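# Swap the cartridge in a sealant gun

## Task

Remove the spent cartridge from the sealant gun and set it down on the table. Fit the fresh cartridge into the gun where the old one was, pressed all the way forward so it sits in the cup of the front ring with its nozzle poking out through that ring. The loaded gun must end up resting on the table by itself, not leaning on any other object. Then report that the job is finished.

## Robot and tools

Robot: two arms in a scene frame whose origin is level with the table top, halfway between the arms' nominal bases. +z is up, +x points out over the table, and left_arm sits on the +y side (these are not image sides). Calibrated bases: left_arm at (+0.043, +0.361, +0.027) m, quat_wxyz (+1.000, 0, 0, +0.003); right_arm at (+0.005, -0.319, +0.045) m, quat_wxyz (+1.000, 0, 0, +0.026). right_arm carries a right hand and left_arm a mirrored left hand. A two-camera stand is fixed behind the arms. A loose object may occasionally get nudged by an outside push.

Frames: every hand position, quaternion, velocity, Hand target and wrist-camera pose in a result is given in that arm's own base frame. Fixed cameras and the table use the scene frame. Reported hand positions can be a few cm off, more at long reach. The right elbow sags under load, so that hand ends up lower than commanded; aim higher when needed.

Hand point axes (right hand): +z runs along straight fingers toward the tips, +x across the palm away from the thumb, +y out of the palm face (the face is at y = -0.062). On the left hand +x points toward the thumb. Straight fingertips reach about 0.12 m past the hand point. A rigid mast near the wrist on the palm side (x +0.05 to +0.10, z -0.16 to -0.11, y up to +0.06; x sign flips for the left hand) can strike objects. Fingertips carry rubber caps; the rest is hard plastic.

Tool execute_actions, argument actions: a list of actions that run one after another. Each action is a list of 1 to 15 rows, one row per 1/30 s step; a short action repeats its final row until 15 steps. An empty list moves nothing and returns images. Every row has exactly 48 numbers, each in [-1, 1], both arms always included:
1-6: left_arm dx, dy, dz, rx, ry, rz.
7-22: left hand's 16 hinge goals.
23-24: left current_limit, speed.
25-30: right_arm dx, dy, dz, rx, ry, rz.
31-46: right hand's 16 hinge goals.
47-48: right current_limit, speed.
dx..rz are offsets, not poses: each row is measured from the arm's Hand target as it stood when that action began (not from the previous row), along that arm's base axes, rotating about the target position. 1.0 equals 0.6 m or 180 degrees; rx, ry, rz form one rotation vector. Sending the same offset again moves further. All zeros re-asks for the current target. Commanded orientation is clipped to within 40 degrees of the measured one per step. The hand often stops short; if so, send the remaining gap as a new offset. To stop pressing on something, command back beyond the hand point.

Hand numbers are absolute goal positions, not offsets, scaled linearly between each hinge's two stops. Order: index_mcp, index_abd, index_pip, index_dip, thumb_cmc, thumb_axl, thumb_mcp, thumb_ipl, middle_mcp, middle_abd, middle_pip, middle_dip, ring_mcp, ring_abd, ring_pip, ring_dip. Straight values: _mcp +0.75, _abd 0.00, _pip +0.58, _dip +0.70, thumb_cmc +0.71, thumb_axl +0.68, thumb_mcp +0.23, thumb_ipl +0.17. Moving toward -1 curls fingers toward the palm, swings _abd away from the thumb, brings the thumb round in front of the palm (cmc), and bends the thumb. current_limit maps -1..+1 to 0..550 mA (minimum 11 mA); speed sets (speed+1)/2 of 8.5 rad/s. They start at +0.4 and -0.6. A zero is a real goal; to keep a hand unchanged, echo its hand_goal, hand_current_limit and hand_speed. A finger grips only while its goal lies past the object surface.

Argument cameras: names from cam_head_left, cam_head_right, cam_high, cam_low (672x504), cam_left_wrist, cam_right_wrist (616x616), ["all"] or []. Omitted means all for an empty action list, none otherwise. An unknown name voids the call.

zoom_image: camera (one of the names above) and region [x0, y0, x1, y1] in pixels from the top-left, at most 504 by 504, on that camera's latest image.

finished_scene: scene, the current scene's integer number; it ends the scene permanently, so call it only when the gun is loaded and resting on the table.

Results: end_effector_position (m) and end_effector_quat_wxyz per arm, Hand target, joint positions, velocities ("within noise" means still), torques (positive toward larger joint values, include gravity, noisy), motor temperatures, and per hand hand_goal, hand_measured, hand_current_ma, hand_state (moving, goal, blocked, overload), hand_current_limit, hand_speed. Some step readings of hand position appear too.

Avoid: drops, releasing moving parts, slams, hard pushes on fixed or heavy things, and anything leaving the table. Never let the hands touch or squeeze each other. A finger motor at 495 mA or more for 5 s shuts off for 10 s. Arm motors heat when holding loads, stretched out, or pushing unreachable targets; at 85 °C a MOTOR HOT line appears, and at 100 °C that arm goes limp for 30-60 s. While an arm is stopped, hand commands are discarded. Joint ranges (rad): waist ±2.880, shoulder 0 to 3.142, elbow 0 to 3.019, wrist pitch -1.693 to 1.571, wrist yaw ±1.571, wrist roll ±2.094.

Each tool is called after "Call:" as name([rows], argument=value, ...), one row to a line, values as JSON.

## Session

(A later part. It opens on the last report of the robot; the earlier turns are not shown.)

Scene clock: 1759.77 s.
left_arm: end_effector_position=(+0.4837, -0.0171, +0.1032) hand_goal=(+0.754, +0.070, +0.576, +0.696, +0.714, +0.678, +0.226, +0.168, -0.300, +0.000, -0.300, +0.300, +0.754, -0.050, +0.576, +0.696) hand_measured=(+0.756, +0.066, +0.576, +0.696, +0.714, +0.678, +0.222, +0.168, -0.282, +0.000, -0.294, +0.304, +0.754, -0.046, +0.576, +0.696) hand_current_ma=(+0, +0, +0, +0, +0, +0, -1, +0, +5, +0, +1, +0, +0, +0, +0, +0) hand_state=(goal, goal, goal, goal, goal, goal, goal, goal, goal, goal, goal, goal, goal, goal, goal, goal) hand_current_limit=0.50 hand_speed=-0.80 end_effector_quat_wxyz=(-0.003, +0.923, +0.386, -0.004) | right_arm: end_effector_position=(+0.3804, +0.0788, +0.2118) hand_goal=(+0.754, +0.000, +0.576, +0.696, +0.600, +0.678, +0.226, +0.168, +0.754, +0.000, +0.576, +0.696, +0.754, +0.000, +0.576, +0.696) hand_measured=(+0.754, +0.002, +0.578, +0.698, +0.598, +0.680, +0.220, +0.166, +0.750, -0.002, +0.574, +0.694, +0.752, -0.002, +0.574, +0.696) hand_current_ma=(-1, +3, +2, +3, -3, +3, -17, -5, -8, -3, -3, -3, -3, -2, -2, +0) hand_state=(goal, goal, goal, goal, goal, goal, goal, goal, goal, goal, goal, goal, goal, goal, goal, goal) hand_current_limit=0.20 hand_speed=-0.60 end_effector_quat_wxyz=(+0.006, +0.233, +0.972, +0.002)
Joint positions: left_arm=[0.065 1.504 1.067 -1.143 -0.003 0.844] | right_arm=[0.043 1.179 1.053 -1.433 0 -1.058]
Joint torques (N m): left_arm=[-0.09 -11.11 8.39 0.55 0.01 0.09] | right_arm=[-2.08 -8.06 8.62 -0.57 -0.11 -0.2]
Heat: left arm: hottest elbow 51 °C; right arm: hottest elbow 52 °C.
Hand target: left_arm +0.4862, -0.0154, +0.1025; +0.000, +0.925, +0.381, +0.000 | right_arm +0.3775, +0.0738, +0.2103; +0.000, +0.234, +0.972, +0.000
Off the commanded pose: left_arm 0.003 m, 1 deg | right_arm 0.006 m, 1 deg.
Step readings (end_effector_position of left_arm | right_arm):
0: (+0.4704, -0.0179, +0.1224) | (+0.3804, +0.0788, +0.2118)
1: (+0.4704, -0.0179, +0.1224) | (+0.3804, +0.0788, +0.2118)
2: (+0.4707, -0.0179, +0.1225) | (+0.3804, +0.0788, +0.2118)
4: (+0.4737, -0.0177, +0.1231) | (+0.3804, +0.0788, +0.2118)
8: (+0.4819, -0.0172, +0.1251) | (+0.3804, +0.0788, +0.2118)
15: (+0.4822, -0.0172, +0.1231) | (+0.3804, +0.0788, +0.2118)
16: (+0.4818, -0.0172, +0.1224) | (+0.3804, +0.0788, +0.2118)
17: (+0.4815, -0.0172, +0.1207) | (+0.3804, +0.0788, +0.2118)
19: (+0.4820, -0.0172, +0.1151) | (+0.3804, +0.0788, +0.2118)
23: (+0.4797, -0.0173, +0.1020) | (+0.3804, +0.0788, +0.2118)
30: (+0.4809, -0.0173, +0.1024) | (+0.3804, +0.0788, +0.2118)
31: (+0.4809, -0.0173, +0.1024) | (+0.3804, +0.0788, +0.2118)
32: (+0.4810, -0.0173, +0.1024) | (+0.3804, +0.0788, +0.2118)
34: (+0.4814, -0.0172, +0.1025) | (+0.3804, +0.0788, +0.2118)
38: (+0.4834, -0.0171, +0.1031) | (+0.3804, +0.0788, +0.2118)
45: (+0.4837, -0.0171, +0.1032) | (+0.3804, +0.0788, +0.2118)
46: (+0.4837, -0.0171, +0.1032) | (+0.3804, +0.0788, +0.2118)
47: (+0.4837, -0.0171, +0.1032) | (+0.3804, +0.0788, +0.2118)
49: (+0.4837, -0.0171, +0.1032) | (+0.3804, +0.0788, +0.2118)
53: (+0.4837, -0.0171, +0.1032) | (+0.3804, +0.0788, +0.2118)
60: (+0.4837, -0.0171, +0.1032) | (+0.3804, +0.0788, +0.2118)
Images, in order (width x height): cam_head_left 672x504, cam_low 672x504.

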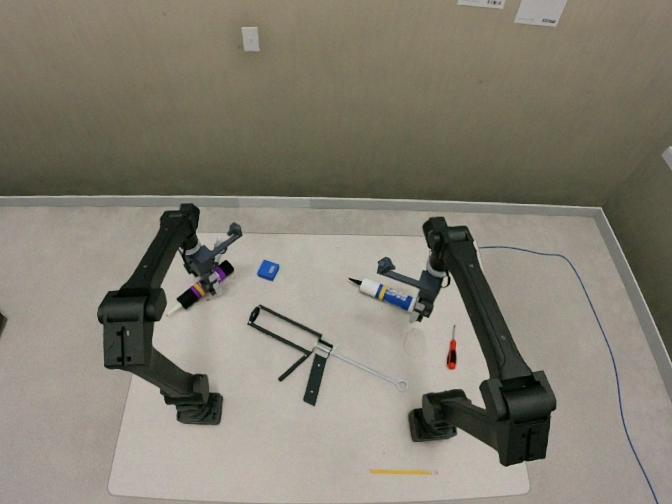

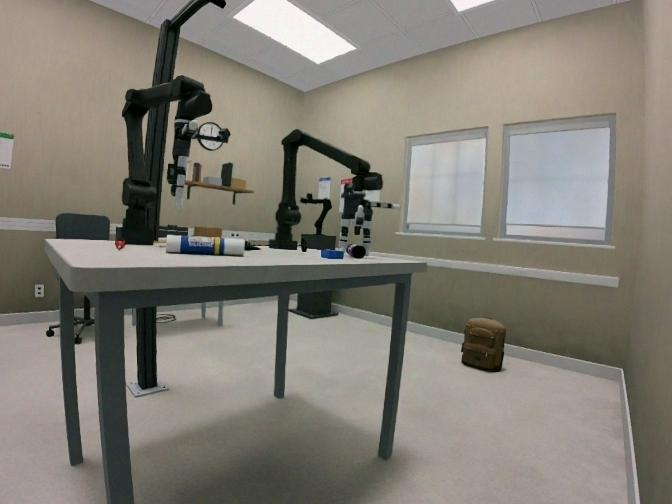

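Call:
execute_actions([
  [[0.02,-0.015,0.05,0,0,0,0.754,0.07,0.576,0.696,0.714,0.678,0.226,0.168,-0.3,0,-0.3,0.3,0.754,-0.05,0.576,0.696,0.5,-0.8,0,0,0,0,0,0,0.754,0,0.576,0.696,0.6,0.678,0.226,0.168,0.754,0,0.576,0.696,0.754,0,0.576,0.696,0.2,-0.6]],
  [[-0.006,0.001,-0.05,0,0,0,0.754,0.07,0.576,0.696,0.714,0.678,0.226,0.168,-0.3,0,-0.3,0.3,0.754,-0.05,0.576,0.696,0.5,-0.8,0,0,0,0,0,0,0.754,0,0.576,0.696,0.6,0.678,0.226,0.168,0.754,0,0.576,0.696,0.754,0,0.576,0.696,0.2,-0.6]],
  [[0,0,0,0,0,0,0.754,0.07,0.576,0.696,0.714,0.678,0.226,0.168,-0.3,0,-0.3,0.3,0.754,-0.05,0.576,0.696,0.5,-0.8,0,0,0,0,0,0,0.754,0,0.576,0.696,0.6,0.678,0.226,0.168,0.754,0,0.576,0.696,0.754,0,0.576,0.696,0.2,-0.6]],
], cameras=[])

Scene clock: 1768.93 s.
left_arm: end_effector_position=(+0.4913, -0.0215, +0.1061) hand_goal=(+0.754, +0.070, +0.576, +0.696, +0.714, +0.678, +0.226, +0.168, -0.300, +0.000, -0.300, +0.300, +0.754, -0.050, +0.576, +0.696) hand_measured=(+0.754, +0.066, +0.576, +0.696, +0.714, +0.678, +0.222, +0.168, -0.282, +0.000, -0.294, +0.304, +0.754, -0.048, +0.576, +0.696) hand_current_ma=(+0, +0, +0, +0, +0, +0, -1, +0, +5, +0, +1, +0, +0, +0, +0, +0) hand_state=(goal, goal, goal, goal, goal, goal, goal, goal, goal, goal, goal, goal, goal, goal, goal, goal) hand_current_limit=0.50 hand_speed=-0.80 end_effector_quat_wxyz=(-0.002, +0.925, +0.381, -0.001) | right_arm: end_effector_position=(+0.3804, +0.0788, +0.2118) hand_goal=(+0.754, +0.000, +0.576, +0.696, +0.600, +0.678, +0.226, +0.168, +0.754, +0.000, +0.576, +0.696, +0.754, +0.000, +0.576, +0.696) hand_measured=(+0.754, +0.002, +0.578, +0.698, +0.598, +0.680, +0.220, +0.166, +0.750, -0.002, +0.574, +0.694, +0.752, -0.002, +0.574, +0.696) hand_current_ma=(-1, +3, +2, +3, -3, +3, -17, -5, -8, -3, -3, -3, -3, -2, -2, +0) hand_state=(goal, goal, goal, goal, goal, goal, goal, goal, goal, goal, goal, goal, goal, goal, goal, goal) hand_current_limit=0.20 hand_speed=-0.60 end_effector_quat_wxyz=(+0.006, +0.233, +0.972, +0.002)
Joint positions: left_arm=[0.055 1.516 1.089 -1.146 -0.003 0.844] | right_arm=[0.043 1.179 1.053 -1.433 0 -1.058]
Joint torques (N m): left_arm=[-0.79 -10.81 8.5 0.58 0.03 -0.11] | right_arm=[-1.96 -8 8.61 -0.59 -0.11 -0.2]
Heat: left arm: hottest elbow 50 °C; right arm: hottest elbow 52 °C.
Hand target: left_arm +0.4945, -0.0238, +0.1023; +0.000, +0.925, +0.381, +0.000 | right_arm +0.3775, +0.0738, +0.2103; +0.000, +0.234, +0.972, +0.000
Off the commanded pose: left_arm 0.005 m, 0 deg | right_arm 0.006 m, 1 deg.
Step readings (end_effector_position of left_arm | right_arm):
0: (+0.4837, -0.0171, +0.1032) | (+0.3804, +0.0788, +0.2118)
1: (+0.4837, -0.0171, +0.1032) | (+0.3804, +0.0788, +0.2118)
2: (+0.4834, -0.0171, +0.1031) | (+0.3804, +0.0788, +0.2118)
4: (+0.4802, -0.0173, +0.1029) | (+0.3804, +0.0788, +0.2118)
8: (+0.4781, -0.0198, +0.1067) | (+0.3804, +0.0788, +0.2118)
15: (+0.4827, -0.0219, +0.1136) | (+0.3804, +0.0788, +0.2118)
16: (+0.4827, -0.0219, +0.1136) | (+0.3804, +0.0788, +0.2118)
17: (+0.4830, -0.0219, +0.1136) | (+0.3804, +0.0788, +0.2118)
19: (+0.4863, -0.0217, +0.1144) | (+0.3804, +0.0788, +0.2118)
23: (+0.4930, -0.0214, +0.1139) | (+0.3804, +0.0788, +0.2118)
30: (+0.4910, -0.0215, +0.1065) | (+0.3804, +0.0788, +0.2118)
31: (+0.4909, -0.0215, +0.1062) | (+0.3804, +0.0788, +0.2118)
32: (+0.4910, -0.0215, +0.1060) | (+0.3804, +0.0788, +0.2118)
34: (+0.4912, -0.0215, +0.1061) | (+0.3804, +0.0788, +0.2118)
38: (+0.4913, -0.0215, +0.1061) | (+0.3804, +0.0788, +0.2118)
45: (+0.4913, -0.0215, +0.1061) | (+0.3804, +0.0788, +0.2118)
No camera images: "cameras" was empty.

Call:
execute_actions([
  [[0,0,0,0,0,0,0.754,-0.36,0.576,0.696,0.714,0.678,0.226,0.168,-0.3,0,-0.3,0.3,0.754,0.4,0.576,0.696,0.6,-0.8,0,0,0,0,0,0,0.754,0,0.576,0.696,0.6,0.678,0.226,0.168,0.754,0,0.576,0.696,0.754,0,0.576,0.696,0.2,-0.6]],
  [[0.015,0,0.05,0,0,0,0.754,-0.36,0.576,0.696,0.714,0.678,0.226,0.168,-0.3,0,-0.3,0.3,0.754,0.4,0.576,0.696,0.7,-0.8,0,0,0,0,0,0,0.754,0,0.576,0.696,0.6,0.678,0.226,0.168,0.754,0,0.576,0.696,0.754,0,0.576,0.696,0.2,-0.6]],
  [[0.01,0,0.05,0,0,0,0.754,-0.36,0.576,0.696,0.714,0.678,0.226,0.168,-0.3,0,-0.3,0.3,0.754,0.4,0.576,0.696,0.7,-0.8,0,0,0,0,0,0,0.754,0,0.576,0.696,0.6,0.678,0.226,0.168,0.754,0,0.576,0.696,0.754,0,0.576,0.696,0.2,-0.6]],
  [[0.01,0,0.05,0,0,0,0.754,-0.36,0.576,0.696,0.714,0.678,0.226,0.168,-0.3,0,-0.3,0.3,0.754,0.4,0.576,0.696,0.7,-0.8,0,0,0,0,0,0,0.754,0,0.576,0.696,0.6,0.678,0.226,0.168,0.754,0,0.576,0.696,0.754,0,0.576,0.696,0.2,-0.6]],
], cameras=["cam_low","cam_high"])

Call:
zoom_image(camera="cam_low", region=[280, 160, 440, 280])

Scene clock: 1779.60 s.
left_arm: end_effector_position=(+0.4951, -0.0216, +0.1565) hand_goal=(+0.754, -0.360, +0.576, +0.696, +0.714, +0.678, +0.226, +0.168, -0.300, +0.000, -0.300, +0.300, +0.754, +0.400, +0.576, +0.696) hand_measured=(+0.738, -0.116, +0.566, +0.690, +0.714, +0.678, +0.222, +0.168, -0.282, +0.000, -0.294, +0.304, +0.756, +0.148, +0.576, +0.696) hand_current_ma=(-5, +468, -1, +0, +0, +0, -1, +0, +5, +0, +1, +0, +0, -467, +0, +0) hand_state=(goal, blocked, goal, goal, goal, goal, goal, goal, goal, goal, goal, goal, goal, blocked, goal, goal) hand_current_limit=0.70 hand_speed=-0.80 end_effector_quat_wxyz=(-0.012, +0.924, +0.381, -0.033) | right_arm: end_effector_position=(+0.3804, +0.0788, +0.2118) hand_goal=(+0.754, +0.000, +0.576, +0.696, +0.600, +0.678, +0.226, +0.168, +0.754, +0.000, +0.576, +0.696, +0.754, +0.000, +0.576, +0.696) hand_measured=(+0.754, +0.002, +0.578, +0.698, +0.598, +0.680, +0.220, +0.166, +0.750, -0.002, +0.574, +0.694, +0.752, -0.002, +0.574, +0.696) hand_current_ma=(-1, +3, +2, +3, -3, +3, -17, -5, -8, -3, -3, -3, -3, -2, -2, +0) hand_state=(goal, goal, goal, goal, goal, goal, goal, goal, goal, goal, goal, goal, goal, goal, goal, goal) hand_current_limit=0.20 hand_speed=-0.60 end_effector_quat_wxyz=(+0.006, +0.233, +0.972, +0.002)
Joint positions: left_arm=[0.055 1.518 1.244 -1.367 -0.001 0.844] | right_arm=[0.043 1.179 1.053 -1.433 0 -1.058]
Joint torques (N m): left_arm=[-0.97 -13.8 14.72 -0.47 0 -0.11] | right_arm=[-1.96 -8.06 8.58 -0.61 -0.11 -0.2]
Heat: left arm: hottest elbow 50 °C; right arm: hottest elbow 52 °C.
Hand target: left_arm +0.5155, -0.0238, +0.1924; +0.000, +0.925, +0.381, +0.000 | right_arm +0.3775, +0.0738, +0.2103; +0.000, +0.234, +0.972, +0.000
Off the commanded pose: left_arm 0.041 m, 4 deg | right_arm 0.006 m, 1 deg.
Step readings (end_effector_position of left_arm | right_arm):
0: (+0.4913, -0.0215, +0.1061) | (+0.3804, +0.0788, +0.2118)
1: (+0.4913, -0.0215, +0.1061) | (+0.3804, +0.0788, +0.2118)
2: (+0.4913, -0.0215, +0.1061) | (+0.3804, +0.0788, +0.2118)
4: (+0.4913, -0.0215, +0.1061) | (+0.3804, +0.0788, +0.2118)
8: (+0.4914, -0.0214, +0.1061) | (+0.3804, +0.0788, +0.2118)
15: (+0.4916, -0.0214, +0.1062) | (+0.3804, +0.0788, +0.2118)
16: (+0.4916, -0.0214, +0.1062) | (+0.3804, +0.0788, +0.2118)
17: (+0.4912, -0.0215, +0.1061) | (+0.3804, +0.0788, +0.2118)
19: (+0.4885, -0.0217, +0.1057) | (+0.3804, +0.0788, +0.2118)
23: (+0.4812, -0.0221, +0.1040) | (+0.3804, +0.0788, +0.2118)
30: (+0.4780, -0.0222, +0.1033) | (+0.3804, +0.0788, +0.2118)
31: (+0.4783, -0.0222, +0.1038) | (+0.3804, +0.0788, +0.2118)
32: (+0.4782, -0.0222, +0.1049) | (+0.3804, +0.0788, +0.2118)
34: (+0.4780, -0.0222, +0.1097) | (+0.3804, +0.0788, +0.2118)
38: (+0.4841, -0.0219, +0.1223) | (+0.3804, +0.0788, +0.2118)
45: (+0.4891, -0.0216, +0.1299) | (+0.3804, +0.0788, +0.2118)
46: (+0.4886, -0.0217, +0.1301) | (+0.3804, +0.0788, +0.2118)
47: (+0.4876, -0.0218, +0.1307) | (+0.3804, +0.0788, +0.2118)
49: (+0.4858, -0.0219, +0.1347) | (+0.3804, +0.0788, +0.2118)
53: (+0.4905, -0.0217, +0.1474) | (+0.3804, +0.0788, +0.2118)
60: (+0.4966, -0.0215, +0.1569) | (+0.3804, +0.0788, +0.2118)
Images, in order (width x height): cam_high 672x504, cam_low 672x504.

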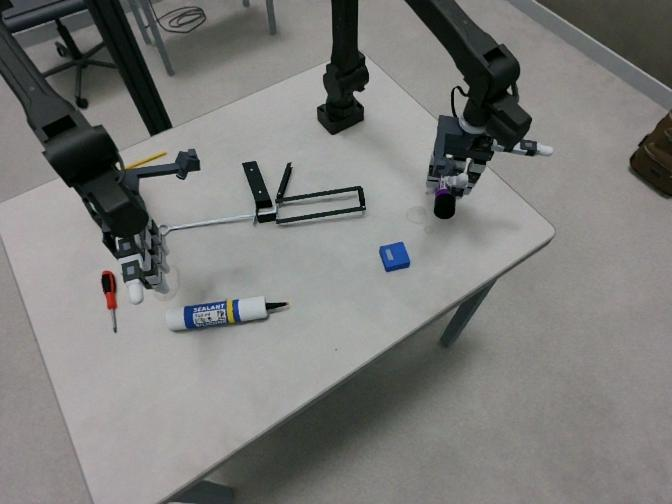

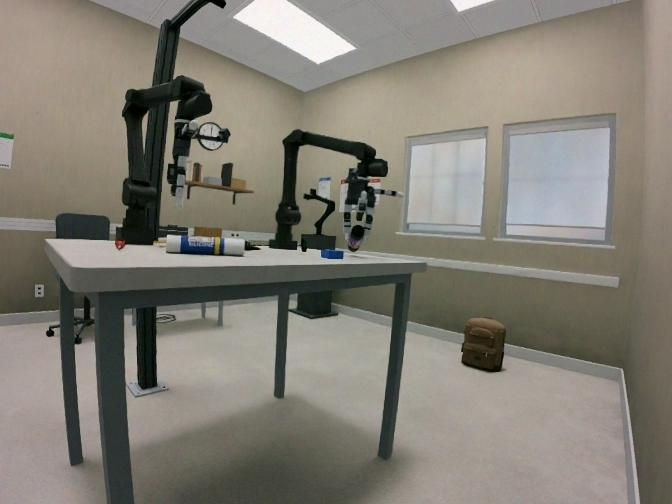

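Scaled by 3.150 from the camera's 672x504 image, which has a finer 960x720 frame.

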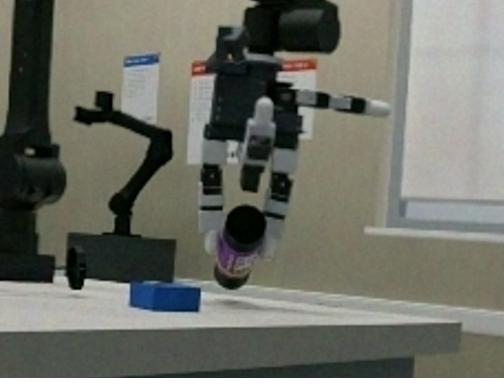

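Call:
execute_actions([
  [[0,0,0.05,0,0,0,0.754,-0.36,0.576,0.696,0.714,0.678,0.226,0.168,-0.3,0,-0.3,0.3,0.754,0.4,0.576,0.696,0.7,-0.8,0,0,0,0,0,0,0.754,0,0.576,0.696,0.6,0.678,0.226,0.168,0.754,0,0.576,0.696,0.754,0,0.576,0.696,0.2,-0.6]],
  [[0,0,0.05,0,0,0,0.754,-0.36,0.576,0.696,0.714,0.678,0.226,0.168,-0.3,0,-0.3,0.3,0.754,0.4,0.576,0.696,0.7,-0.8,0,0,0,0,0,0,0.754,0,0.576,0.696,0.6,0.678,0.226,0.168,0.754,0,0.576,0.696,0.754,0,0.576,0.696,0.2,-0.6]],
  [[0,0,0.05,0,0,0,0.754,-0.36,0.576,0.696,0.714,0.678,0.226,0.168,-0.3,0,-0.3,0.3,0.754,0.4,0.576,0.696,0.7,-0.8,0,0,0,0,0,0,0.754,0,0.576,0.696,0.6,0.678,0.226,0.168,0.754,0,0.576,0.696,0.754,0,0.576,0.696,0.2,-0.6]],
], cameras=["cam_low","cam_high","cam_left_wrist"])

Call:
zoom_image(camera="cam_low", region=[280, 160, 440, 280])

Scene clock: 1817.63 s.
left_arm: end_effector_position=(+0.5020, -0.0213, +0.2392) hand_goal=(+0.754, -0.360, +0.576, +0.696, +0.714, +0.678, +0.226, +0.168, -0.300, +0.000, -0.300, +0.300, +0.754, +0.400, +0.576, +0.696) hand_measured=(+0.736, -0.116, +0.566, +0.690, +0.714, +0.678, +0.222, +0.168, -0.282, +0.000, -0.294, +0.304, +0.756, +0.148, +0.576, +0.696) hand_current_ma=(-5, +468, -2, -1, +0, +0, -1, +0, +5, +0, +1, +0, +0, -467, +0, +0) hand_state=(goal, blocked, goal, goal, goal, goal, goal, goal, goal, goal, goal, goal, goal, blocked, goal, goal) hand_current_limit=0.70 hand_speed=-0.80 end_effector_quat_wxyz=(-0.014, +0.924, +0.381, -0.039) | right_arm: end_effector_position=(+0.3804, +0.0788, +0.2118) hand_goal=(+0.754, +0.000, +0.576, +0.696, +0.600, +0.678, +0.226, +0.168, +0.754, +0.000, +0.576, +0.696, +0.754, +0.000, +0.576, +0.696) hand_measured=(+0.754, +0.002, +0.578, +0.698, +0.598, +0.680, +0.220, +0.166, +0.750, -0.002, +0.574, +0.694, +0.752, -0.002, +0.574, +0.696) hand_current_ma=(-1, +3, +2, +3, -3, +3, -17, -5, -8, -3, -3, -3, -3, -2, -2, +0) hand_state=(goal, goal, goal, goal, goal, goal, goal, goal, goal, goal, goal, goal, goal, goal, goal, goal) hand_current_limit=0.20 hand_speed=-0.60 end_effector_quat_wxyz=(+0.006, +0.233, +0.972, +0.002)
Joint positions: left_arm=[0.055 1.509 1.455 -1.6 -0.001 0.844] | right_arm=[0.043 1.179 1.053 -1.433 0 -1.058]
Joint torques (N m): left_arm=[-1.08 -14.74 15.36 -0.54 0 -0.11] | right_arm=[-2.14 -8.12 8.61 -0.59 -0.12 -0.2]
Motor temperatures (°C): left_arm=[30 35 57 28 30 30] | right_arm=[32 33 52 29 29 30]
Heat: left arm: hottest elbow 57 °C; right arm: hottest elbow 52 °C.
Hand target: left_arm +0.5155, -0.0238, +0.2824; +0.000, +0.925, +0.381, +0.000 | right_arm +0.3775, +0.0738, +0.2103; +0.000, +0.234, +0.972, +0.000
Off the commanded pose: left_arm 0.045 m, 5 deg | right_arm 0.006 m, 1 deg.
Step readings (end_effector_position of left_arm | right_arm):
0: (+0.4951, -0.0216, +0.1565) | (+0.3804, +0.0788, +0.2118)
1: (+0.4950, -0.0216, +0.1566) | (+0.3804, +0.0788, +0.2118)
2: (+0.4943, -0.0217, +0.1574) | (+0.3804, +0.0788, +0.2118)
4: (+0.4929, -0.0217, +0.1610) | (+0.3804, +0.0788, +0.2118)
8: (+0.4949, -0.0216, +0.1721) | (+0.3804, +0.0788, +0.2118)
15: (+0.4983, -0.0215, +0.1792) | (+0.3804, +0.0788, +0.2118)
16: (+0.4981, -0.0215, +0.1794) | (+0.3804, +0.0788, +0.2118)
17: (+0.4973, -0.0215, +0.1804) | (+0.3804, +0.0788, +0.2118)
19: (+0.4956, -0.0216, +0.1844) | (+0.3804, +0.0788, +0.2118)
23: (+0.4968, -0.0216, +0.1980) | (+0.3804, +0.0788, +0.2118)
30: (+0.5009, -0.0214, +0.2100) | (+0.3804, +0.0788, +0.2118)
31: (+0.5008, -0.0214, +0.2103) | (+0.3804, +0.0788, +0.2118)
32: (+0.5001, -0.0214, +0.2113) | (+0.3804, +0.0788, +0.2118)
34: (+0.4981, -0.0215, +0.2156) | (+0.3804, +0.0788, +0.2118)
38: (+0.4995, -0.0215, +0.2295) | (+0.3804, +0.0788, +0.2118)
45: (+0.5034, -0.0212, +0.2395) | (+0.3804, +0.0788, +0.2118)
Images, in order (width x height): cam_high 672x504, cam_low 672x504, cam_left_wrist 616x616.

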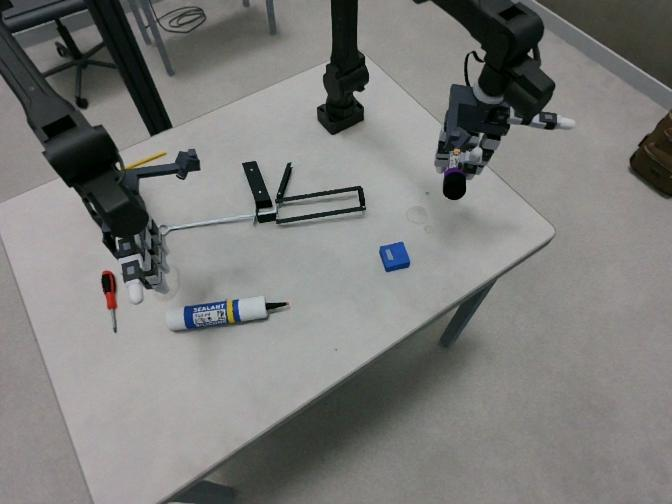

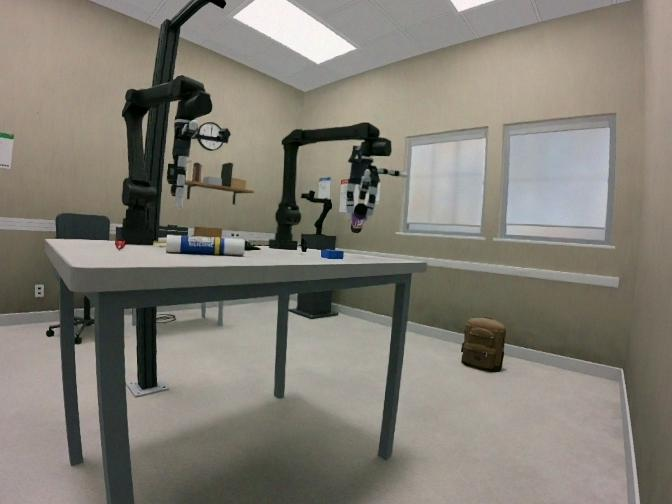

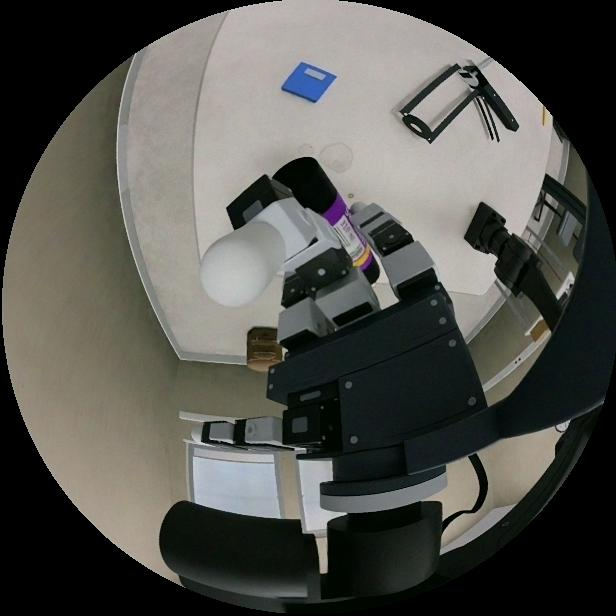

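Scaled by 3.150 from the camera's 672x504 image, which has a finer 960x720 frame.

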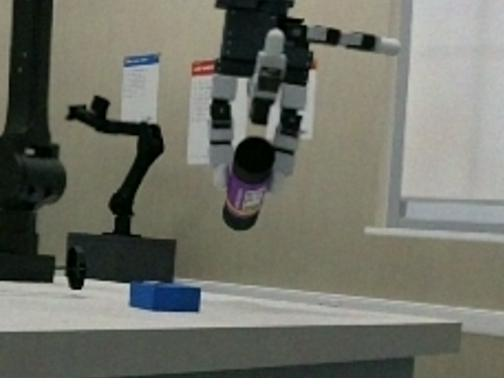

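Call:
execute_actions([
  [[-0.0509,-0.0623,-0.003,0,0,-0.0389,0.754,-0.36,0.576,0.696,0.714,0.678,0.226,0.168,-0.3,0,-0.3,0.3,0.754,0.4,0.576,0.696,0.7,-0.8,0,0,0,0,0,0,0.754,0,0.576,0.696,0.6,0.678,0.226,0.168,0.754,0,0.576,0.696,0.754,0,0.576,0.696,0.2,-0.6]],
  [[-0.0509,-0.0623,-0.003,0,0,-0.0389,0.754,-0.36,0.576,0.696,0.714,0.678,0.226,0.168,-0.3,0,-0.3,0.3,0.754,0.4,0.576,0.696,0.7,-0.8,0,0,0,0,0,0,0.754,0,0.576,0.696,0.6,0.678,0.226,0.168,0.754,0,0.576,0.696,0.754,0,0.576,0.696,0.2,-0.6]],
  [[-0.0509,-0.0623,-0.003,0,0,-0.0389,0.754,-0.36,0.576,0.696,0.714,0.678,0.226,0.168,-0.3,0,-0.3,0.3,0.754,0.4,0.576,0.696,0.7,-0.8,0,0,0,0,0,0,0.754,0,0.576,0.696,0.6,0.678,0.226,0.168,0.754,0,0.576,0.696,0.754,0,0.576,0.696,0.2,-0.6]],
  [[-0.0509,-0.0623,-0.003,0,0,-0.0389,0.754,-0.36,0.576,0.696,0.714,0.678,0.226,0.168,-0.3,0,-0.3,0.3,0.754,0.4,0.576,0.696,0.7,-0.8,0,0,0,0,0,0,0.754,0,0.576,0.696,0.6,0.678,0.226,0.168,0.754,0,0.576,0.696,0.754,0,0.576,0.696,0.2,-0.6]],
  [[-0.0509,-0.0623,-0.003,0,0,-0.0389,0.754,-0.36,0.576,0.696,0.714,0.678,0.226,0.168,-0.3,0,-0.3,0.3,0.754,0.4,0.576,0.696,0.7,-0.8,0,0,0,0,0,0,0.754,0,0.576,0.696,0.6,0.678,0.226,0.168,0.754,0,0.576,0.696,0.754,0,0.576,0.696,0.2,-0.6]],
], cameras=["cam_head_left","cam_high","cam_low"])

Scene clock: 1832.87 s.
left_arm: end_effector_position=(+0.3624, -0.2109, +0.2540) hand_goal=(+0.754, -0.360, +0.576, +0.696, +0.714, +0.678, +0.226, +0.168, -0.300, +0.000, -0.300, +0.300, +0.754, +0.400, +0.576, +0.696) hand_measured=(+0.734, -0.116, +0.564, +0.690, +0.714, +0.678, +0.222, +0.168, -0.282, +0.000, -0.294, +0.304, +0.756, +0.150, +0.576, +0.696) hand_current_ma=(-7, +467, -2, -1, +0, +0, -1, +0, +5, +0, +1, +0, +0, -467, +0, +0) hand_state=(goal, blocked, goal, goal, goal, goal, goal, goal, goal, goal, goal, goal, goal, blocked, goal, goal) hand_current_limit=0.70 hand_speed=-0.80 end_effector_quat_wxyz=(-0.011, +0.996, +0.091, -0.022) | right_arm: end_effector_position=(+0.3804, +0.0788, +0.2118) hand_goal=(+0.754, +0.000, +0.576, +0.696, +0.600, +0.678, +0.226, +0.168, +0.754, +0.000, +0.576, +0.696, +0.754, +0.000, +0.576, +0.696) hand_measured=(+0.754, +0.002, +0.578, +0.698, +0.598, +0.680, +0.220, +0.166, +0.750, -0.002, +0.574, +0.694, +0.752, -0.002, +0.574, +0.696) hand_current_ma=(-1, +3, +2, +3, -3, +3, -17, -5, -8, -3, -3, -3, -3, -2, -2, +0) hand_state=(goal, goal, goal, goal, goal, goal, goal, goal, goal, goal, goal, goal, goal, goal, goal, goal) hand_current_limit=0.20 hand_speed=-0.60 end_effector_quat_wxyz=(+0.006, +0.233, +0.972, +0.002)
Joint positions: left_arm=[-0.383 1.286 1.263 -1.596 0.001 1.005] | right_arm=[0.043 1.179 1.053 -1.433 0 -1.058]
Joint torques (N m): left_arm=[-0.56 -11.69 10.73 0.05 -0.13 0.08] | right_arm=[-2.02 -8.12 8.61 -0.59 -0.11 -0.21]
Motor temperatures (°C): left_arm=[30 35 55 28 30 30] | right_arm=[32 33 52 29 29 30]
Heat: left arm: hottest elbow 55 °C; right arm: hottest elbow 52 °C.
Hand target: left_arm +0.3629, -0.2107, +0.2735; +0.000, +0.996, +0.085, +0.000 | right_arm +0.3775, +0.0738, +0.2103; +0.000, +0.234, +0.972, +0.000
Off the commanded pose: left_arm 0.019 m, 3 deg | right_arm 0.006 m, 1 deg.
Step readings (end_effector_position of left_arm | right_arm):
0: (+0.5020, -0.0213, +0.2392) | (+0.3804, +0.0788, +0.2118)
1: (+0.5020, -0.0215, +0.2392) | (+0.3804, +0.0788, +0.2118)
2: (+0.5018, -0.0238, +0.2396) | (+0.3804, +0.0788, +0.2118)
4: (+0.5005, -0.0280, +0.2417) | (+0.3804, +0.0788, +0.2118)
8: (+0.4926, -0.0476, +0.2517) | (+0.3804, +0.0788, +0.2118)
15: (+0.4867, -0.0618, +0.2623) | (+0.3804, +0.0788, +0.2118)
16: (+0.4864, -0.0619, +0.2620) | (+0.3804, +0.0788, +0.2118)
17: (+0.4846, -0.0635, +0.2605) | (+0.3804, +0.0788, +0.2118)
19: (+0.4785, -0.0671, +0.2566) | (+0.3804, +0.0788, +0.2118)
23: (+0.4617, -0.0847, +0.2510) | (+0.3804, +0.0788, +0.2118)
30: (+0.4553, -0.0985, +0.2566) | (+0.3804, +0.0788, +0.2118)
31: (+0.4551, -0.0986, +0.2567) | (+0.3804, +0.0788, +0.2118)
32: (+0.4534, -0.1005, +0.2563) | (+0.3804, +0.0788, +0.2118)
34: (+0.4477, -0.1043, +0.2546) | (+0.3804, +0.0788, +0.2118)
38: (+0.4311, -0.1230, +0.2529) | (+0.3804, +0.0788, +0.2118)
45: (+0.4244, -0.1363, +0.2566) | (+0.3804, +0.0788, +0.2118)
46: (+0.4244, -0.1362, +0.2567) | (+0.3804, +0.0788, +0.2118)
47: (+0.4227, -0.1382, +0.2560) | (+0.3804, +0.0788, +0.2118)
49: (+0.4174, -0.1419, +0.2540) | (+0.3804, +0.0788, +0.2118)
53: (+0.4007, -0.1613, +0.2523) | (+0.3804, +0.0788, +0.2118)
60: (+0.3934, -0.1738, +0.2555) | (+0.3804, +0.0788, +0.2118)
61: (+0.3934, -0.1736, +0.2554) | (+0.3804, +0.0788, +0.2118)
62: (+0.3919, -0.1756, +0.2550) | (+0.3804, +0.0788, +0.2118)
64: (+0.3869, -0.1795, +0.2535) | (+0.3804, +0.0788, +0.2118)
68: (+0.3701, -0.1993, +0.2522) | (+0.3804, +0.0788, +0.2118)
75: (+0.3623, -0.2112, +0.2541) | (+0.3804, +0.0788, +0.2118)
Images, in order (width x height): cam_head_left 672x504, cam_high 672x504, cam_low 672x504.

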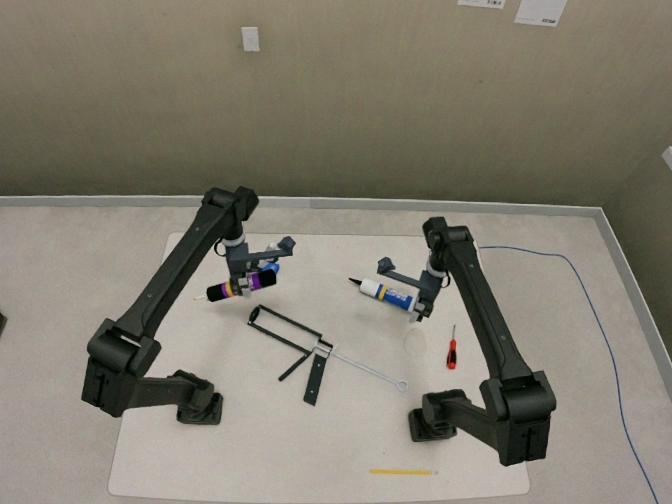

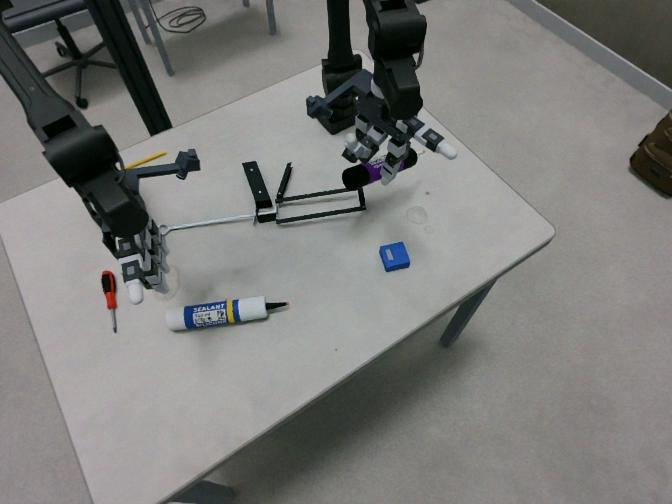

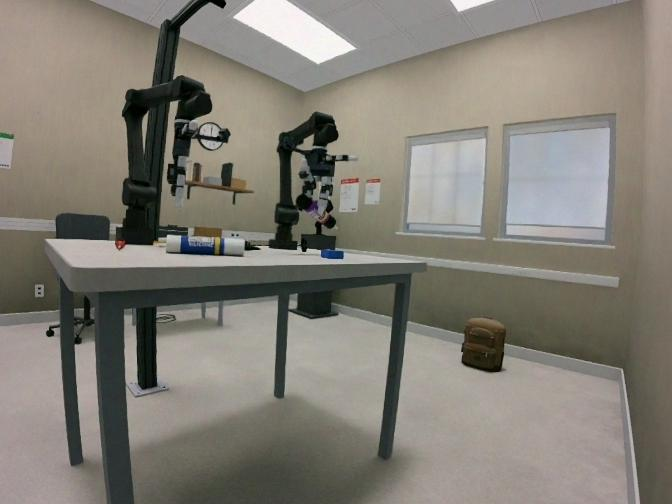

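Call:
zoom_image(camera="cam_low", region=[260, 160, 380, 270])

Call:
zoom_image(camera="cam_head_left", region=[180, 220, 340, 380])

Scaled by 4.200 from the camera's 672x504 image, which has a finer 960x720 frame.

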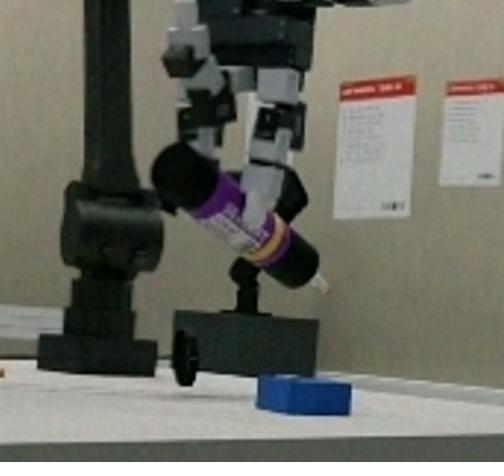

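Scaled by 3.150 from the camera's 672x504 image, which has a finer 960x720 frame.

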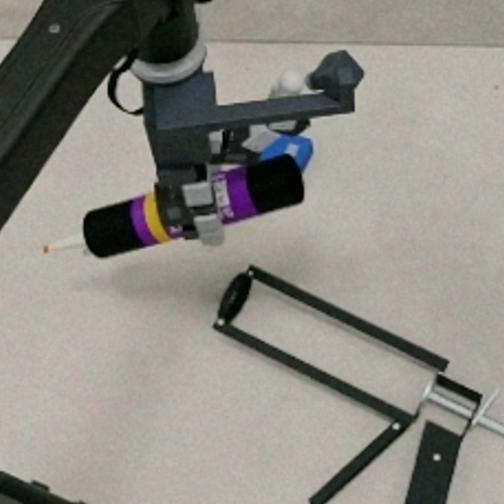

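Call:
execute_actions([
  [[-0.0509,-0.0623,-0.008,0,0,-0.0389,0.754,-0.36,0.576,0.696,0.714,0.678,0.226,0.168,-0.3,0,-0.3,0.3,0.754,0.4,0.576,0.696,0.7,-0.8,0,0,0,0,0,0,0.754,0,0.576,0.696,0.6,0.678,0.226,0.168,0.754,0,0.576,0.696,0.754,0,0.576,0.696,0.2,-0.6]],
  [[-0.0509,-0.0623,-0.008,0,0,-0.0389,0.754,-0.36,0.576,0.696,0.714,0.678,0.226,0.168,-0.3,0,-0.3,0.3,0.754,0.4,0.576,0.696,0.7,-0.8,0,0,0,0,0,0,0.754,0,0.576,0.696,0.6,0.678,0.226,0.168,0.754,0,0.576,0.696,0.754,0,0.576,0.696,0.2,-0.6]],
  [[-0.0509,-0.0623,-0.008,0,0,-0.0389,0.754,-0.36,0.576,0.696,0.714,0.678,0.226,0.168,-0.3,0,-0.3,0.3,0.754,0.4,0.576,0.696,0.7,-0.8,0,0,0,0,0,0,0.754,0,0.576,0.696,0.6,0.678,0.226,0.168,0.754,0,0.576,0.696,0.754,0,0.576,0.696,0.2,-0.6]],
  [[-0.0509,-0.0623,-0.008,0,0,-0.0389,0.754,-0.36,0.576,0.696,0.714,0.678,0.226,0.168,-0.3,0,-0.3,0.3,0.754,0.4,0.576,0.696,0.7,-0.8,0,0,0,0,0,0,0.754,0,0.576,0.696,0.6,0.678,0.226,0.168,0.754,0,0.576,0.696,0.754,0,0.576,0.696,0.2,-0.6]],
  [[-0.0509,-0.0623,-0.008,0,0,-0.0389,0.754,-0.36,0.576,0.696,0.714,0.678,0.226,0.168,-0.3,0,-0.3,0.3,0.754,0.4,0.576,0.696,0.7,-0.8,0,0,0,0,0,0,0.754,0,0.576,0.696,0.6,0.678,0.226,0.168,0.754,0,0.576,0.696,0.754,0,0.576,0.696,0.2,-0.6]],
], cameras=["cam_head_left","cam_head_right","cam_high","cam_low","cam_left_wrist"])

Call:
zoom_image(camera="cam_high", region=[220, 100, 400, 240])

Call:
zoom_image(camera="cam_head_left", region=[220, 240, 400, 400])

Call:
zoom_image(camera="cam_low", region=[160, 160, 380, 270])

Scene clock: 1855.33 s.
left_arm: end_effector_position=(+0.1974, -0.3827, +0.2179) hand_goal=(+0.754, -0.360, +0.576, +0.696, +0.714, +0.678, +0.226, +0.168, -0.300, +0.000, -0.300, +0.300, +0.754, +0.400, +0.576, +0.696) hand_measured=(+0.732, -0.116, +0.564, +0.690, +0.714, +0.678, +0.222, +0.168, -0.282, +0.000, -0.294, +0.304, +0.756, +0.150, +0.576, +0.694) hand_current_ma=(-8, +468, -2, -1, +0, +0, -1, +0, +5, +0, +0, +0, +0, -467, +0, +0) hand_state=(blocked, blocked, goal, goal, goal, goal, goal, goal, goal, goal, goal, goal, goal, blocked, goal, goal) hand_current_limit=0.70 hand_speed=-0.80 end_effector_quat_wxyz=(-0.026, +0.976, -0.213, -0.029) | right_arm: end_effector_position=(+0.3804, +0.0788, +0.2118) hand_goal=(+0.754, +0.000, +0.576, +0.696, +0.600, +0.678, +0.226, +0.168, +0.754, +0.000, +0.576, +0.696, +0.754, +0.000, +0.576, +0.696) hand_measured=(+0.754, +0.002, +0.578, +0.698, +0.598, +0.680, +0.220, +0.166, +0.750, -0.002, +0.574, +0.694, +0.752, -0.002, +0.574, +0.696) hand_current_ma=(-1, +3, +2, +3, -3, +3, -17, -5, -8, -3, -3, -3, -3, -2, -2, +0) hand_state=(goal, goal, goal, goal, goal, goal, goal, goal, goal, goal, goal, goal, goal, goal, goal, goal) hand_current_limit=0.20 hand_speed=-0.60 end_effector_quat_wxyz=(+0.006, +0.233, +0.972, +0.002)
Joint positions: left_arm=[-0.948 1.349 1.23 -1.531 0 1.054] | right_arm=[0.043 1.179 1.053 -1.433 0 -1.058]
Joint torques (N m): left_arm=[-0.32 -10.58 14.79 0.14 -0.1 0.09] | right_arm=[-2.02 -8.12 8.59 -0.58 -0.11 -0.2]
Heat: left arm: hottest elbow 54 °C; right arm: hottest elbow 53 °C.
Hand target: left_arm +0.2101, -0.3975, +0.2494; +0.000, +0.976, -0.218, +0.000 | right_arm +0.3775, +0.0738, +0.2103; +0.000, +0.234, +0.972, +0.000
Off the commanded pose: left_arm 0.037 m, 5 deg | right_arm 0.006 m, 1 deg.
Step readings (end_effector_position of left_arm | right_arm):
0: (+0.3624, -0.2109, +0.2540) | (+0.3804, +0.0788, +0.2118)
1: (+0.3623, -0.2111, +0.2540) | (+0.3804, +0.0788, +0.2118)
2: (+0.3609, -0.2127, +0.2536) | (+0.3804, +0.0788, +0.2118)
4: (+0.3560, -0.2176, +0.2520) | (+0.3804, +0.0788, +0.2118)
8: (+0.3383, -0.2366, +0.2490) | (+0.3804, +0.0788, +0.2118)
15: (+0.3298, -0.2477, +0.2489) | (+0.3804, +0.0788, +0.2118)
16: (+0.3299, -0.2476, +0.2488) | (+0.3804, +0.0788, +0.2118)
17: (+0.3286, -0.2494, +0.2486) | (+0.3804, +0.0788, +0.2118)
19: (+0.3249, -0.2546, +0.2477) | (+0.3804, +0.0788, +0.2118)
23: (+0.3078, -0.2740, +0.2455) | (+0.3804, +0.0788, +0.2118)
30: (+0.2981, -0.2844, +0.2455) | (+0.3804, +0.0788, +0.2118)
31: (+0.2983, -0.2843, +0.2454) | (+0.3804, +0.0788, +0.2118)
32: (+0.2969, -0.2860, +0.2454) | (+0.3804, +0.0788, +0.2118)
34: (+0.2933, -0.2912, +0.2453) | (+0.3804, +0.0788, +0.2118)
38: (+0.2758, -0.3103, +0.2459) | (+0.3804, +0.0788, +0.2118)
45: (+0.2654, -0.3199, +0.2463) | (+0.3804, +0.0788, +0.2118)
46: (+0.2655, -0.3197, +0.2462) | (+0.3804, +0.0788, +0.2118)
47: (+0.2640, -0.3211, +0.2462) | (+0.3804, +0.0788, +0.2118)
49: (+0.2600, -0.3258, +0.2450) | (+0.3804, +0.0788, +0.2118)
53: (+0.2419, -0.3436, +0.2409) | (+0.3804, +0.0788, +0.2118)
60: (+0.2321, -0.3533, +0.2355) | (+0.3804, +0.0788, +0.2118)
61: (+0.2321, -0.3532, +0.2354) | (+0.3804, +0.0788, +0.2118)
62: (+0.2305, -0.3543, +0.2351) | (+0.3804, +0.0788, +0.2118)
64: (+0.2265, -0.3586, +0.2330) | (+0.3804, +0.0788, +0.2118)
68: (+0.2079, -0.3745, +0.2250) | (+0.3804, +0.0788, +0.2118)
75: (+0.1971, -0.3830, +0.2181) | (+0.3804, +0.0788, +0.2118)
Images, in order (width x height): cam_head_left 672x504, cam_head_right 672x504, cam_high 672x504, cam_low 672x504, cam_left_wrist 616x616.

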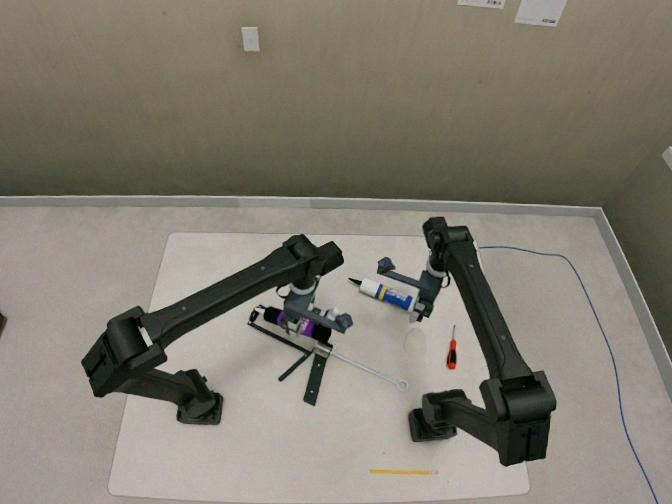

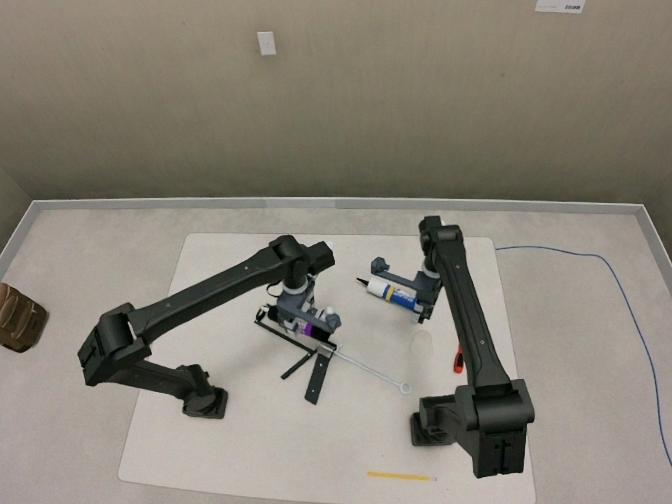

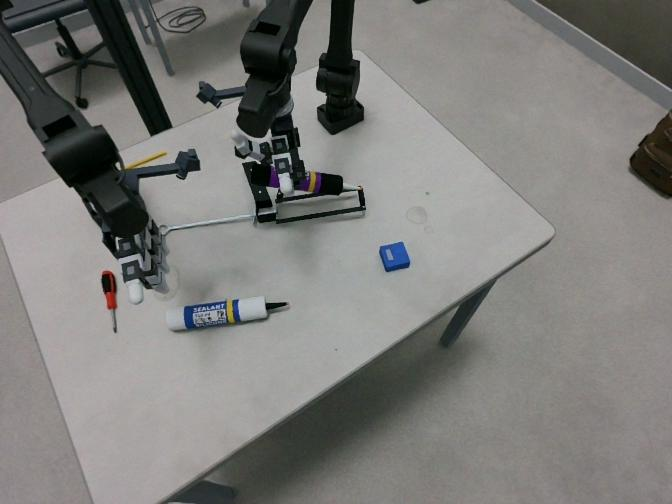

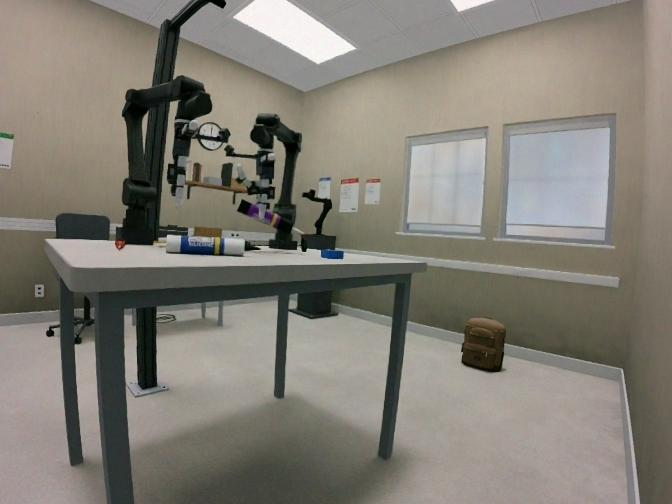

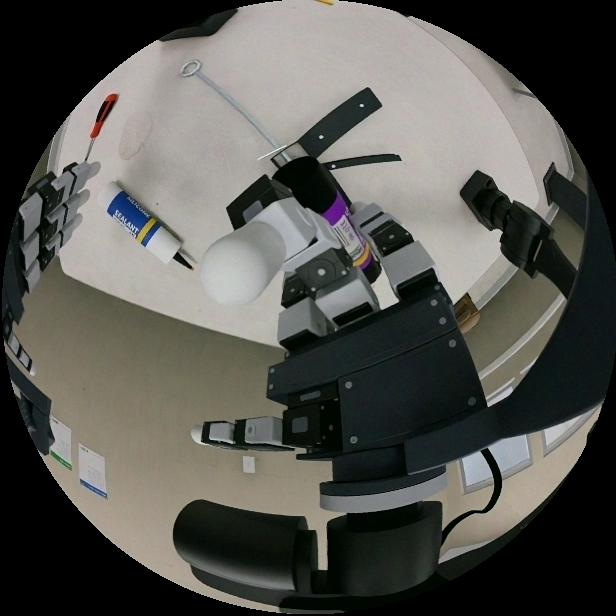

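Scaled by 2.800 from the camera's 672x504 image, which has a finer 960x720 frame.

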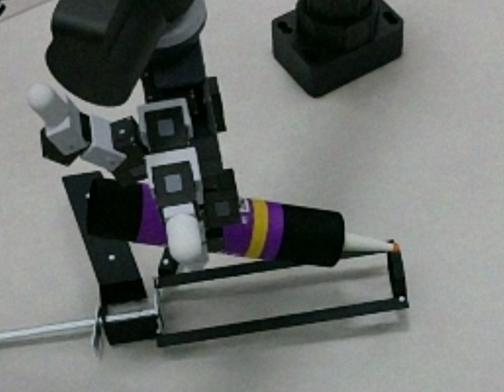

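Scaled by 2.800 from the camera's 672x504 image, which has a finer 960x720 frame.

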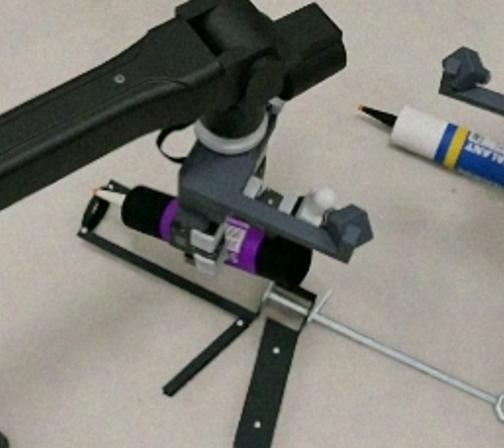

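Scaled by 2.291 from the camera's 672x504 image, which has a finer 960x720 frame.

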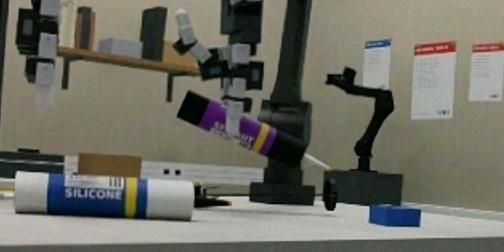

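Call:
execute_actions([
  [[-0.022,-0.008,-0.025,-0.0025,-0.011,0,0.754,-0.36,0.576,0.696,0.714,0.678,0.226,0.168,-0.3,0,-0.3,0.3,0.754,0.4,0.576,0.696,0.7,-0.8,0,0,0,0,0,0,0.754,0,0.576,0.696,0.6,0.678,0.226,0.168,0.754,0,0.576,0.696,0.754,0,0.576,0.696,0.2,-0.6]],
  [[-0.022,-0.008,-0.025,-0.0025,-0.011,0,0.754,-0.36,0.576,0.696,0.714,0.678,0.226,0.168,-0.3,0,-0.3,0.3,0.754,0.4,0.576,0.696,0.7,-0.8,0,0,0,0,0,0,0.754,0,0.576,0.696,0.6,0.678,0.226,0.168,0.754,0,0.576,0.696,0.754,0,0.576,0.696,0.2,-0.6]],
], cameras=["cam_head_left","cam_head_right","cam_high","cam_low"])

Call:
zoom_image(camera="cam_high", region=[220, 100, 400, 240])

Call:
zoom_image(camera="cam_head_left", region=[220, 240, 400, 400])

Call:
zoom_image(camera="cam_low", region=[220, 180, 340, 270])

Scene clock: 1896.33 s.
left_arm: end_effector_position=(+0.1799, -0.4019, +0.1980) hand_goal=(+0.754, -0.360, +0.576, +0.696, +0.714, +0.678, +0.226, +0.168, -0.300, +0.000, -0.300, +0.300, +0.754, +0.400, +0.576, +0.696) hand_measured=(+0.734, -0.116, +0.564, +0.690, +0.714, +0.678, +0.222, +0.168, -0.282, +0.000, -0.294, +0.304, +0.754, +0.150, +0.576, +0.694) hand_current_ma=(-7, +468, -2, -1, +0, +0, -1, +0, +5, +0, +0, +0, +0, -467, +0, +0) hand_state=(blocked, blocked, goal, goal, goal, goal, goal, goal, goal, goal, goal, goal, goal, blocked, goal, goal) hand_current_limit=0.70 hand_speed=-0.80 end_effector_quat_wxyz=(-0.021, +0.974, -0.226, +0.013) | right_arm: end_effector_position=(+0.3804, +0.0788, +0.2118) hand_goal=(+0.754, +0.000, +0.576, +0.696, +0.600, +0.678, +0.226, +0.168, +0.754, +0.000, +0.576, +0.696, +0.754, +0.000, +0.576, +0.696) hand_measured=(+0.754, +0.002, +0.578, +0.698, +0.598, +0.680, +0.220, +0.166, +0.750, -0.002, +0.574, +0.694, +0.752, -0.002, +0.574, +0.696) hand_current_ma=(-1, +3, +2, +3, -3, +3, -17, -5, -8, -3, -3, -3, -3, -2, -2, +0) hand_state=(goal, goal, goal, goal, goal, goal, goal, goal, goal, goal, goal, goal, goal, goal, goal, goal) hand_current_limit=0.20 hand_speed=-0.60 end_effector_quat_wxyz=(+0.006, +0.233, +0.972, +0.002)
Joint positions: left_arm=[-1.034 1.333 1.16 -1.41 -0.048 0.993] | right_arm=[0.043 1.179 1.053 -1.433 0 -1.058]
Joint torques (N m): left_arm=[-0.79 -12.45 10.54 0.49 -0.27 -0.21] | right_arm=[-2.14 -8.06 8.58 -0.61 -0.12 -0.21]
Motor temperatures (°C): left_arm=[30 35 55 28 30 30] | right_arm=[32 33 53 29 29 30]
Heat: left arm: hottest elbow 55 °C; right arm: hottest elbow 53 °C.
Hand target: left_arm +0.1838, -0.4071, +0.2195; +0.000, +0.975, -0.218, +0.036 | right_arm +0.3775, +0.0738, +0.2103; +0.000, +0.234, +0.972, +0.000
Off the commanded pose: left_arm 0.022 m, 4 deg | right_arm 0.006 m, 1 deg.
Step readings (end_effector_position of left_arm | right_arm):
0: (+0.1974, -0.3827, +0.2179) | (+0.3804, +0.0788, +0.2118)
1: (+0.1975, -0.3828, +0.2179) | (+0.3804, +0.0788, +0.2118)
2: (+0.1981, -0.3833, +0.2179) | (+0.3804, +0.0788, +0.2118)
4: (+0.1994, -0.3868, +0.2181) | (+0.3804, +0.0788, +0.2118)
8: (+0.1985, -0.3961, +0.2191) | (+0.3804, +0.0788, +0.2118)
15: (+0.1936, -0.3983, +0.2155) | (+0.3804, +0.0788, +0.2118)
16: (+0.1936, -0.3979, +0.2148) | (+0.3804, +0.0788, +0.2118)
17: (+0.1934, -0.3981, +0.2136) | (+0.3804, +0.0788, +0.2118)
19: (+0.1925, -0.3988, +0.2092) | (+0.3804, +0.0788, +0.2118)
23: (+0.1839, -0.3995, +0.1997) | (+0.3804, +0.0788, +0.2118)
30: (+0.1791, -0.4019, +0.1966) | (+0.3804, +0.0788, +0.2118)
Images, in order (width x height): cam_head_left 672x504, cam_head_right 672x504, cam_high 672x504, cam_low 672x504.

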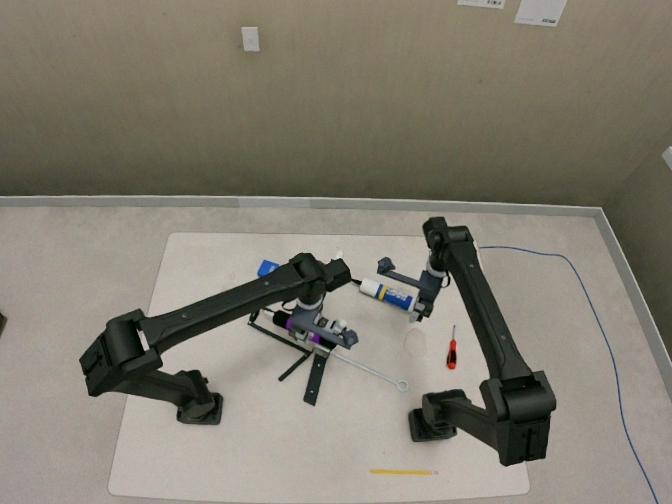

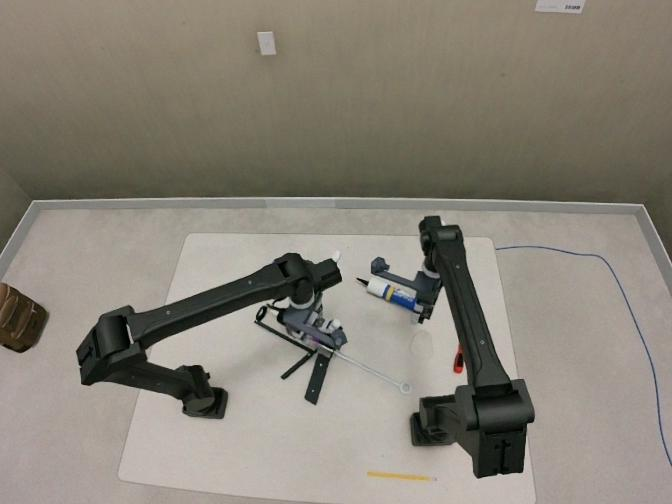

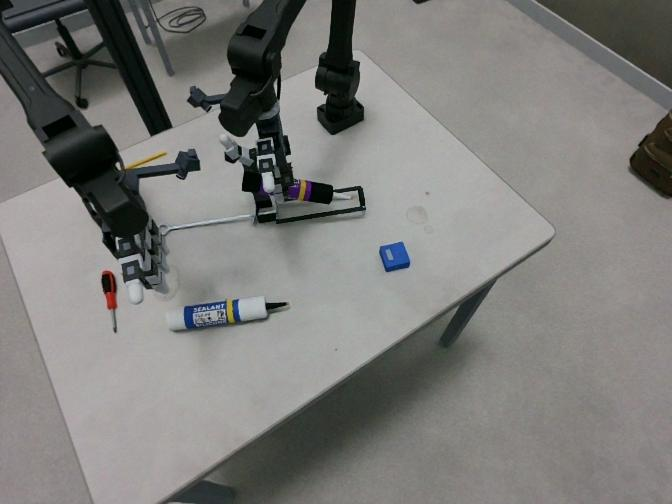

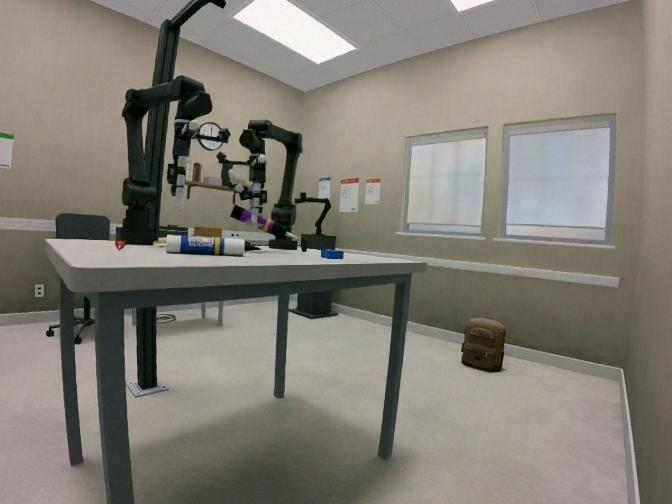

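Scaled by 2.800 from the camera's 672x504 image, which has a finer 960x720 frame.

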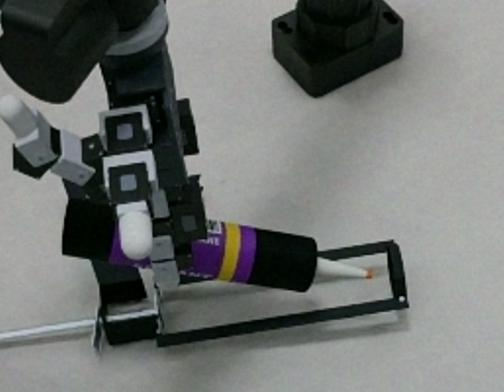

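Scaled by 2.800 from the camera's 672x504 image, which has a finer 960x720 frame.

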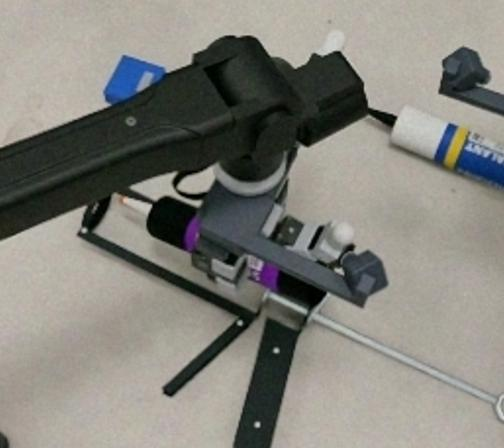

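Scaled by 4.200 from the camera's 672x504 image, which has a finer 960x720 frame.

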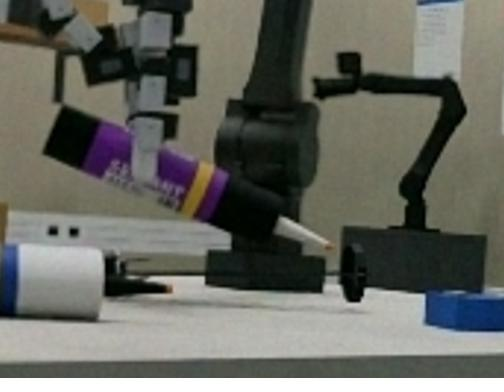

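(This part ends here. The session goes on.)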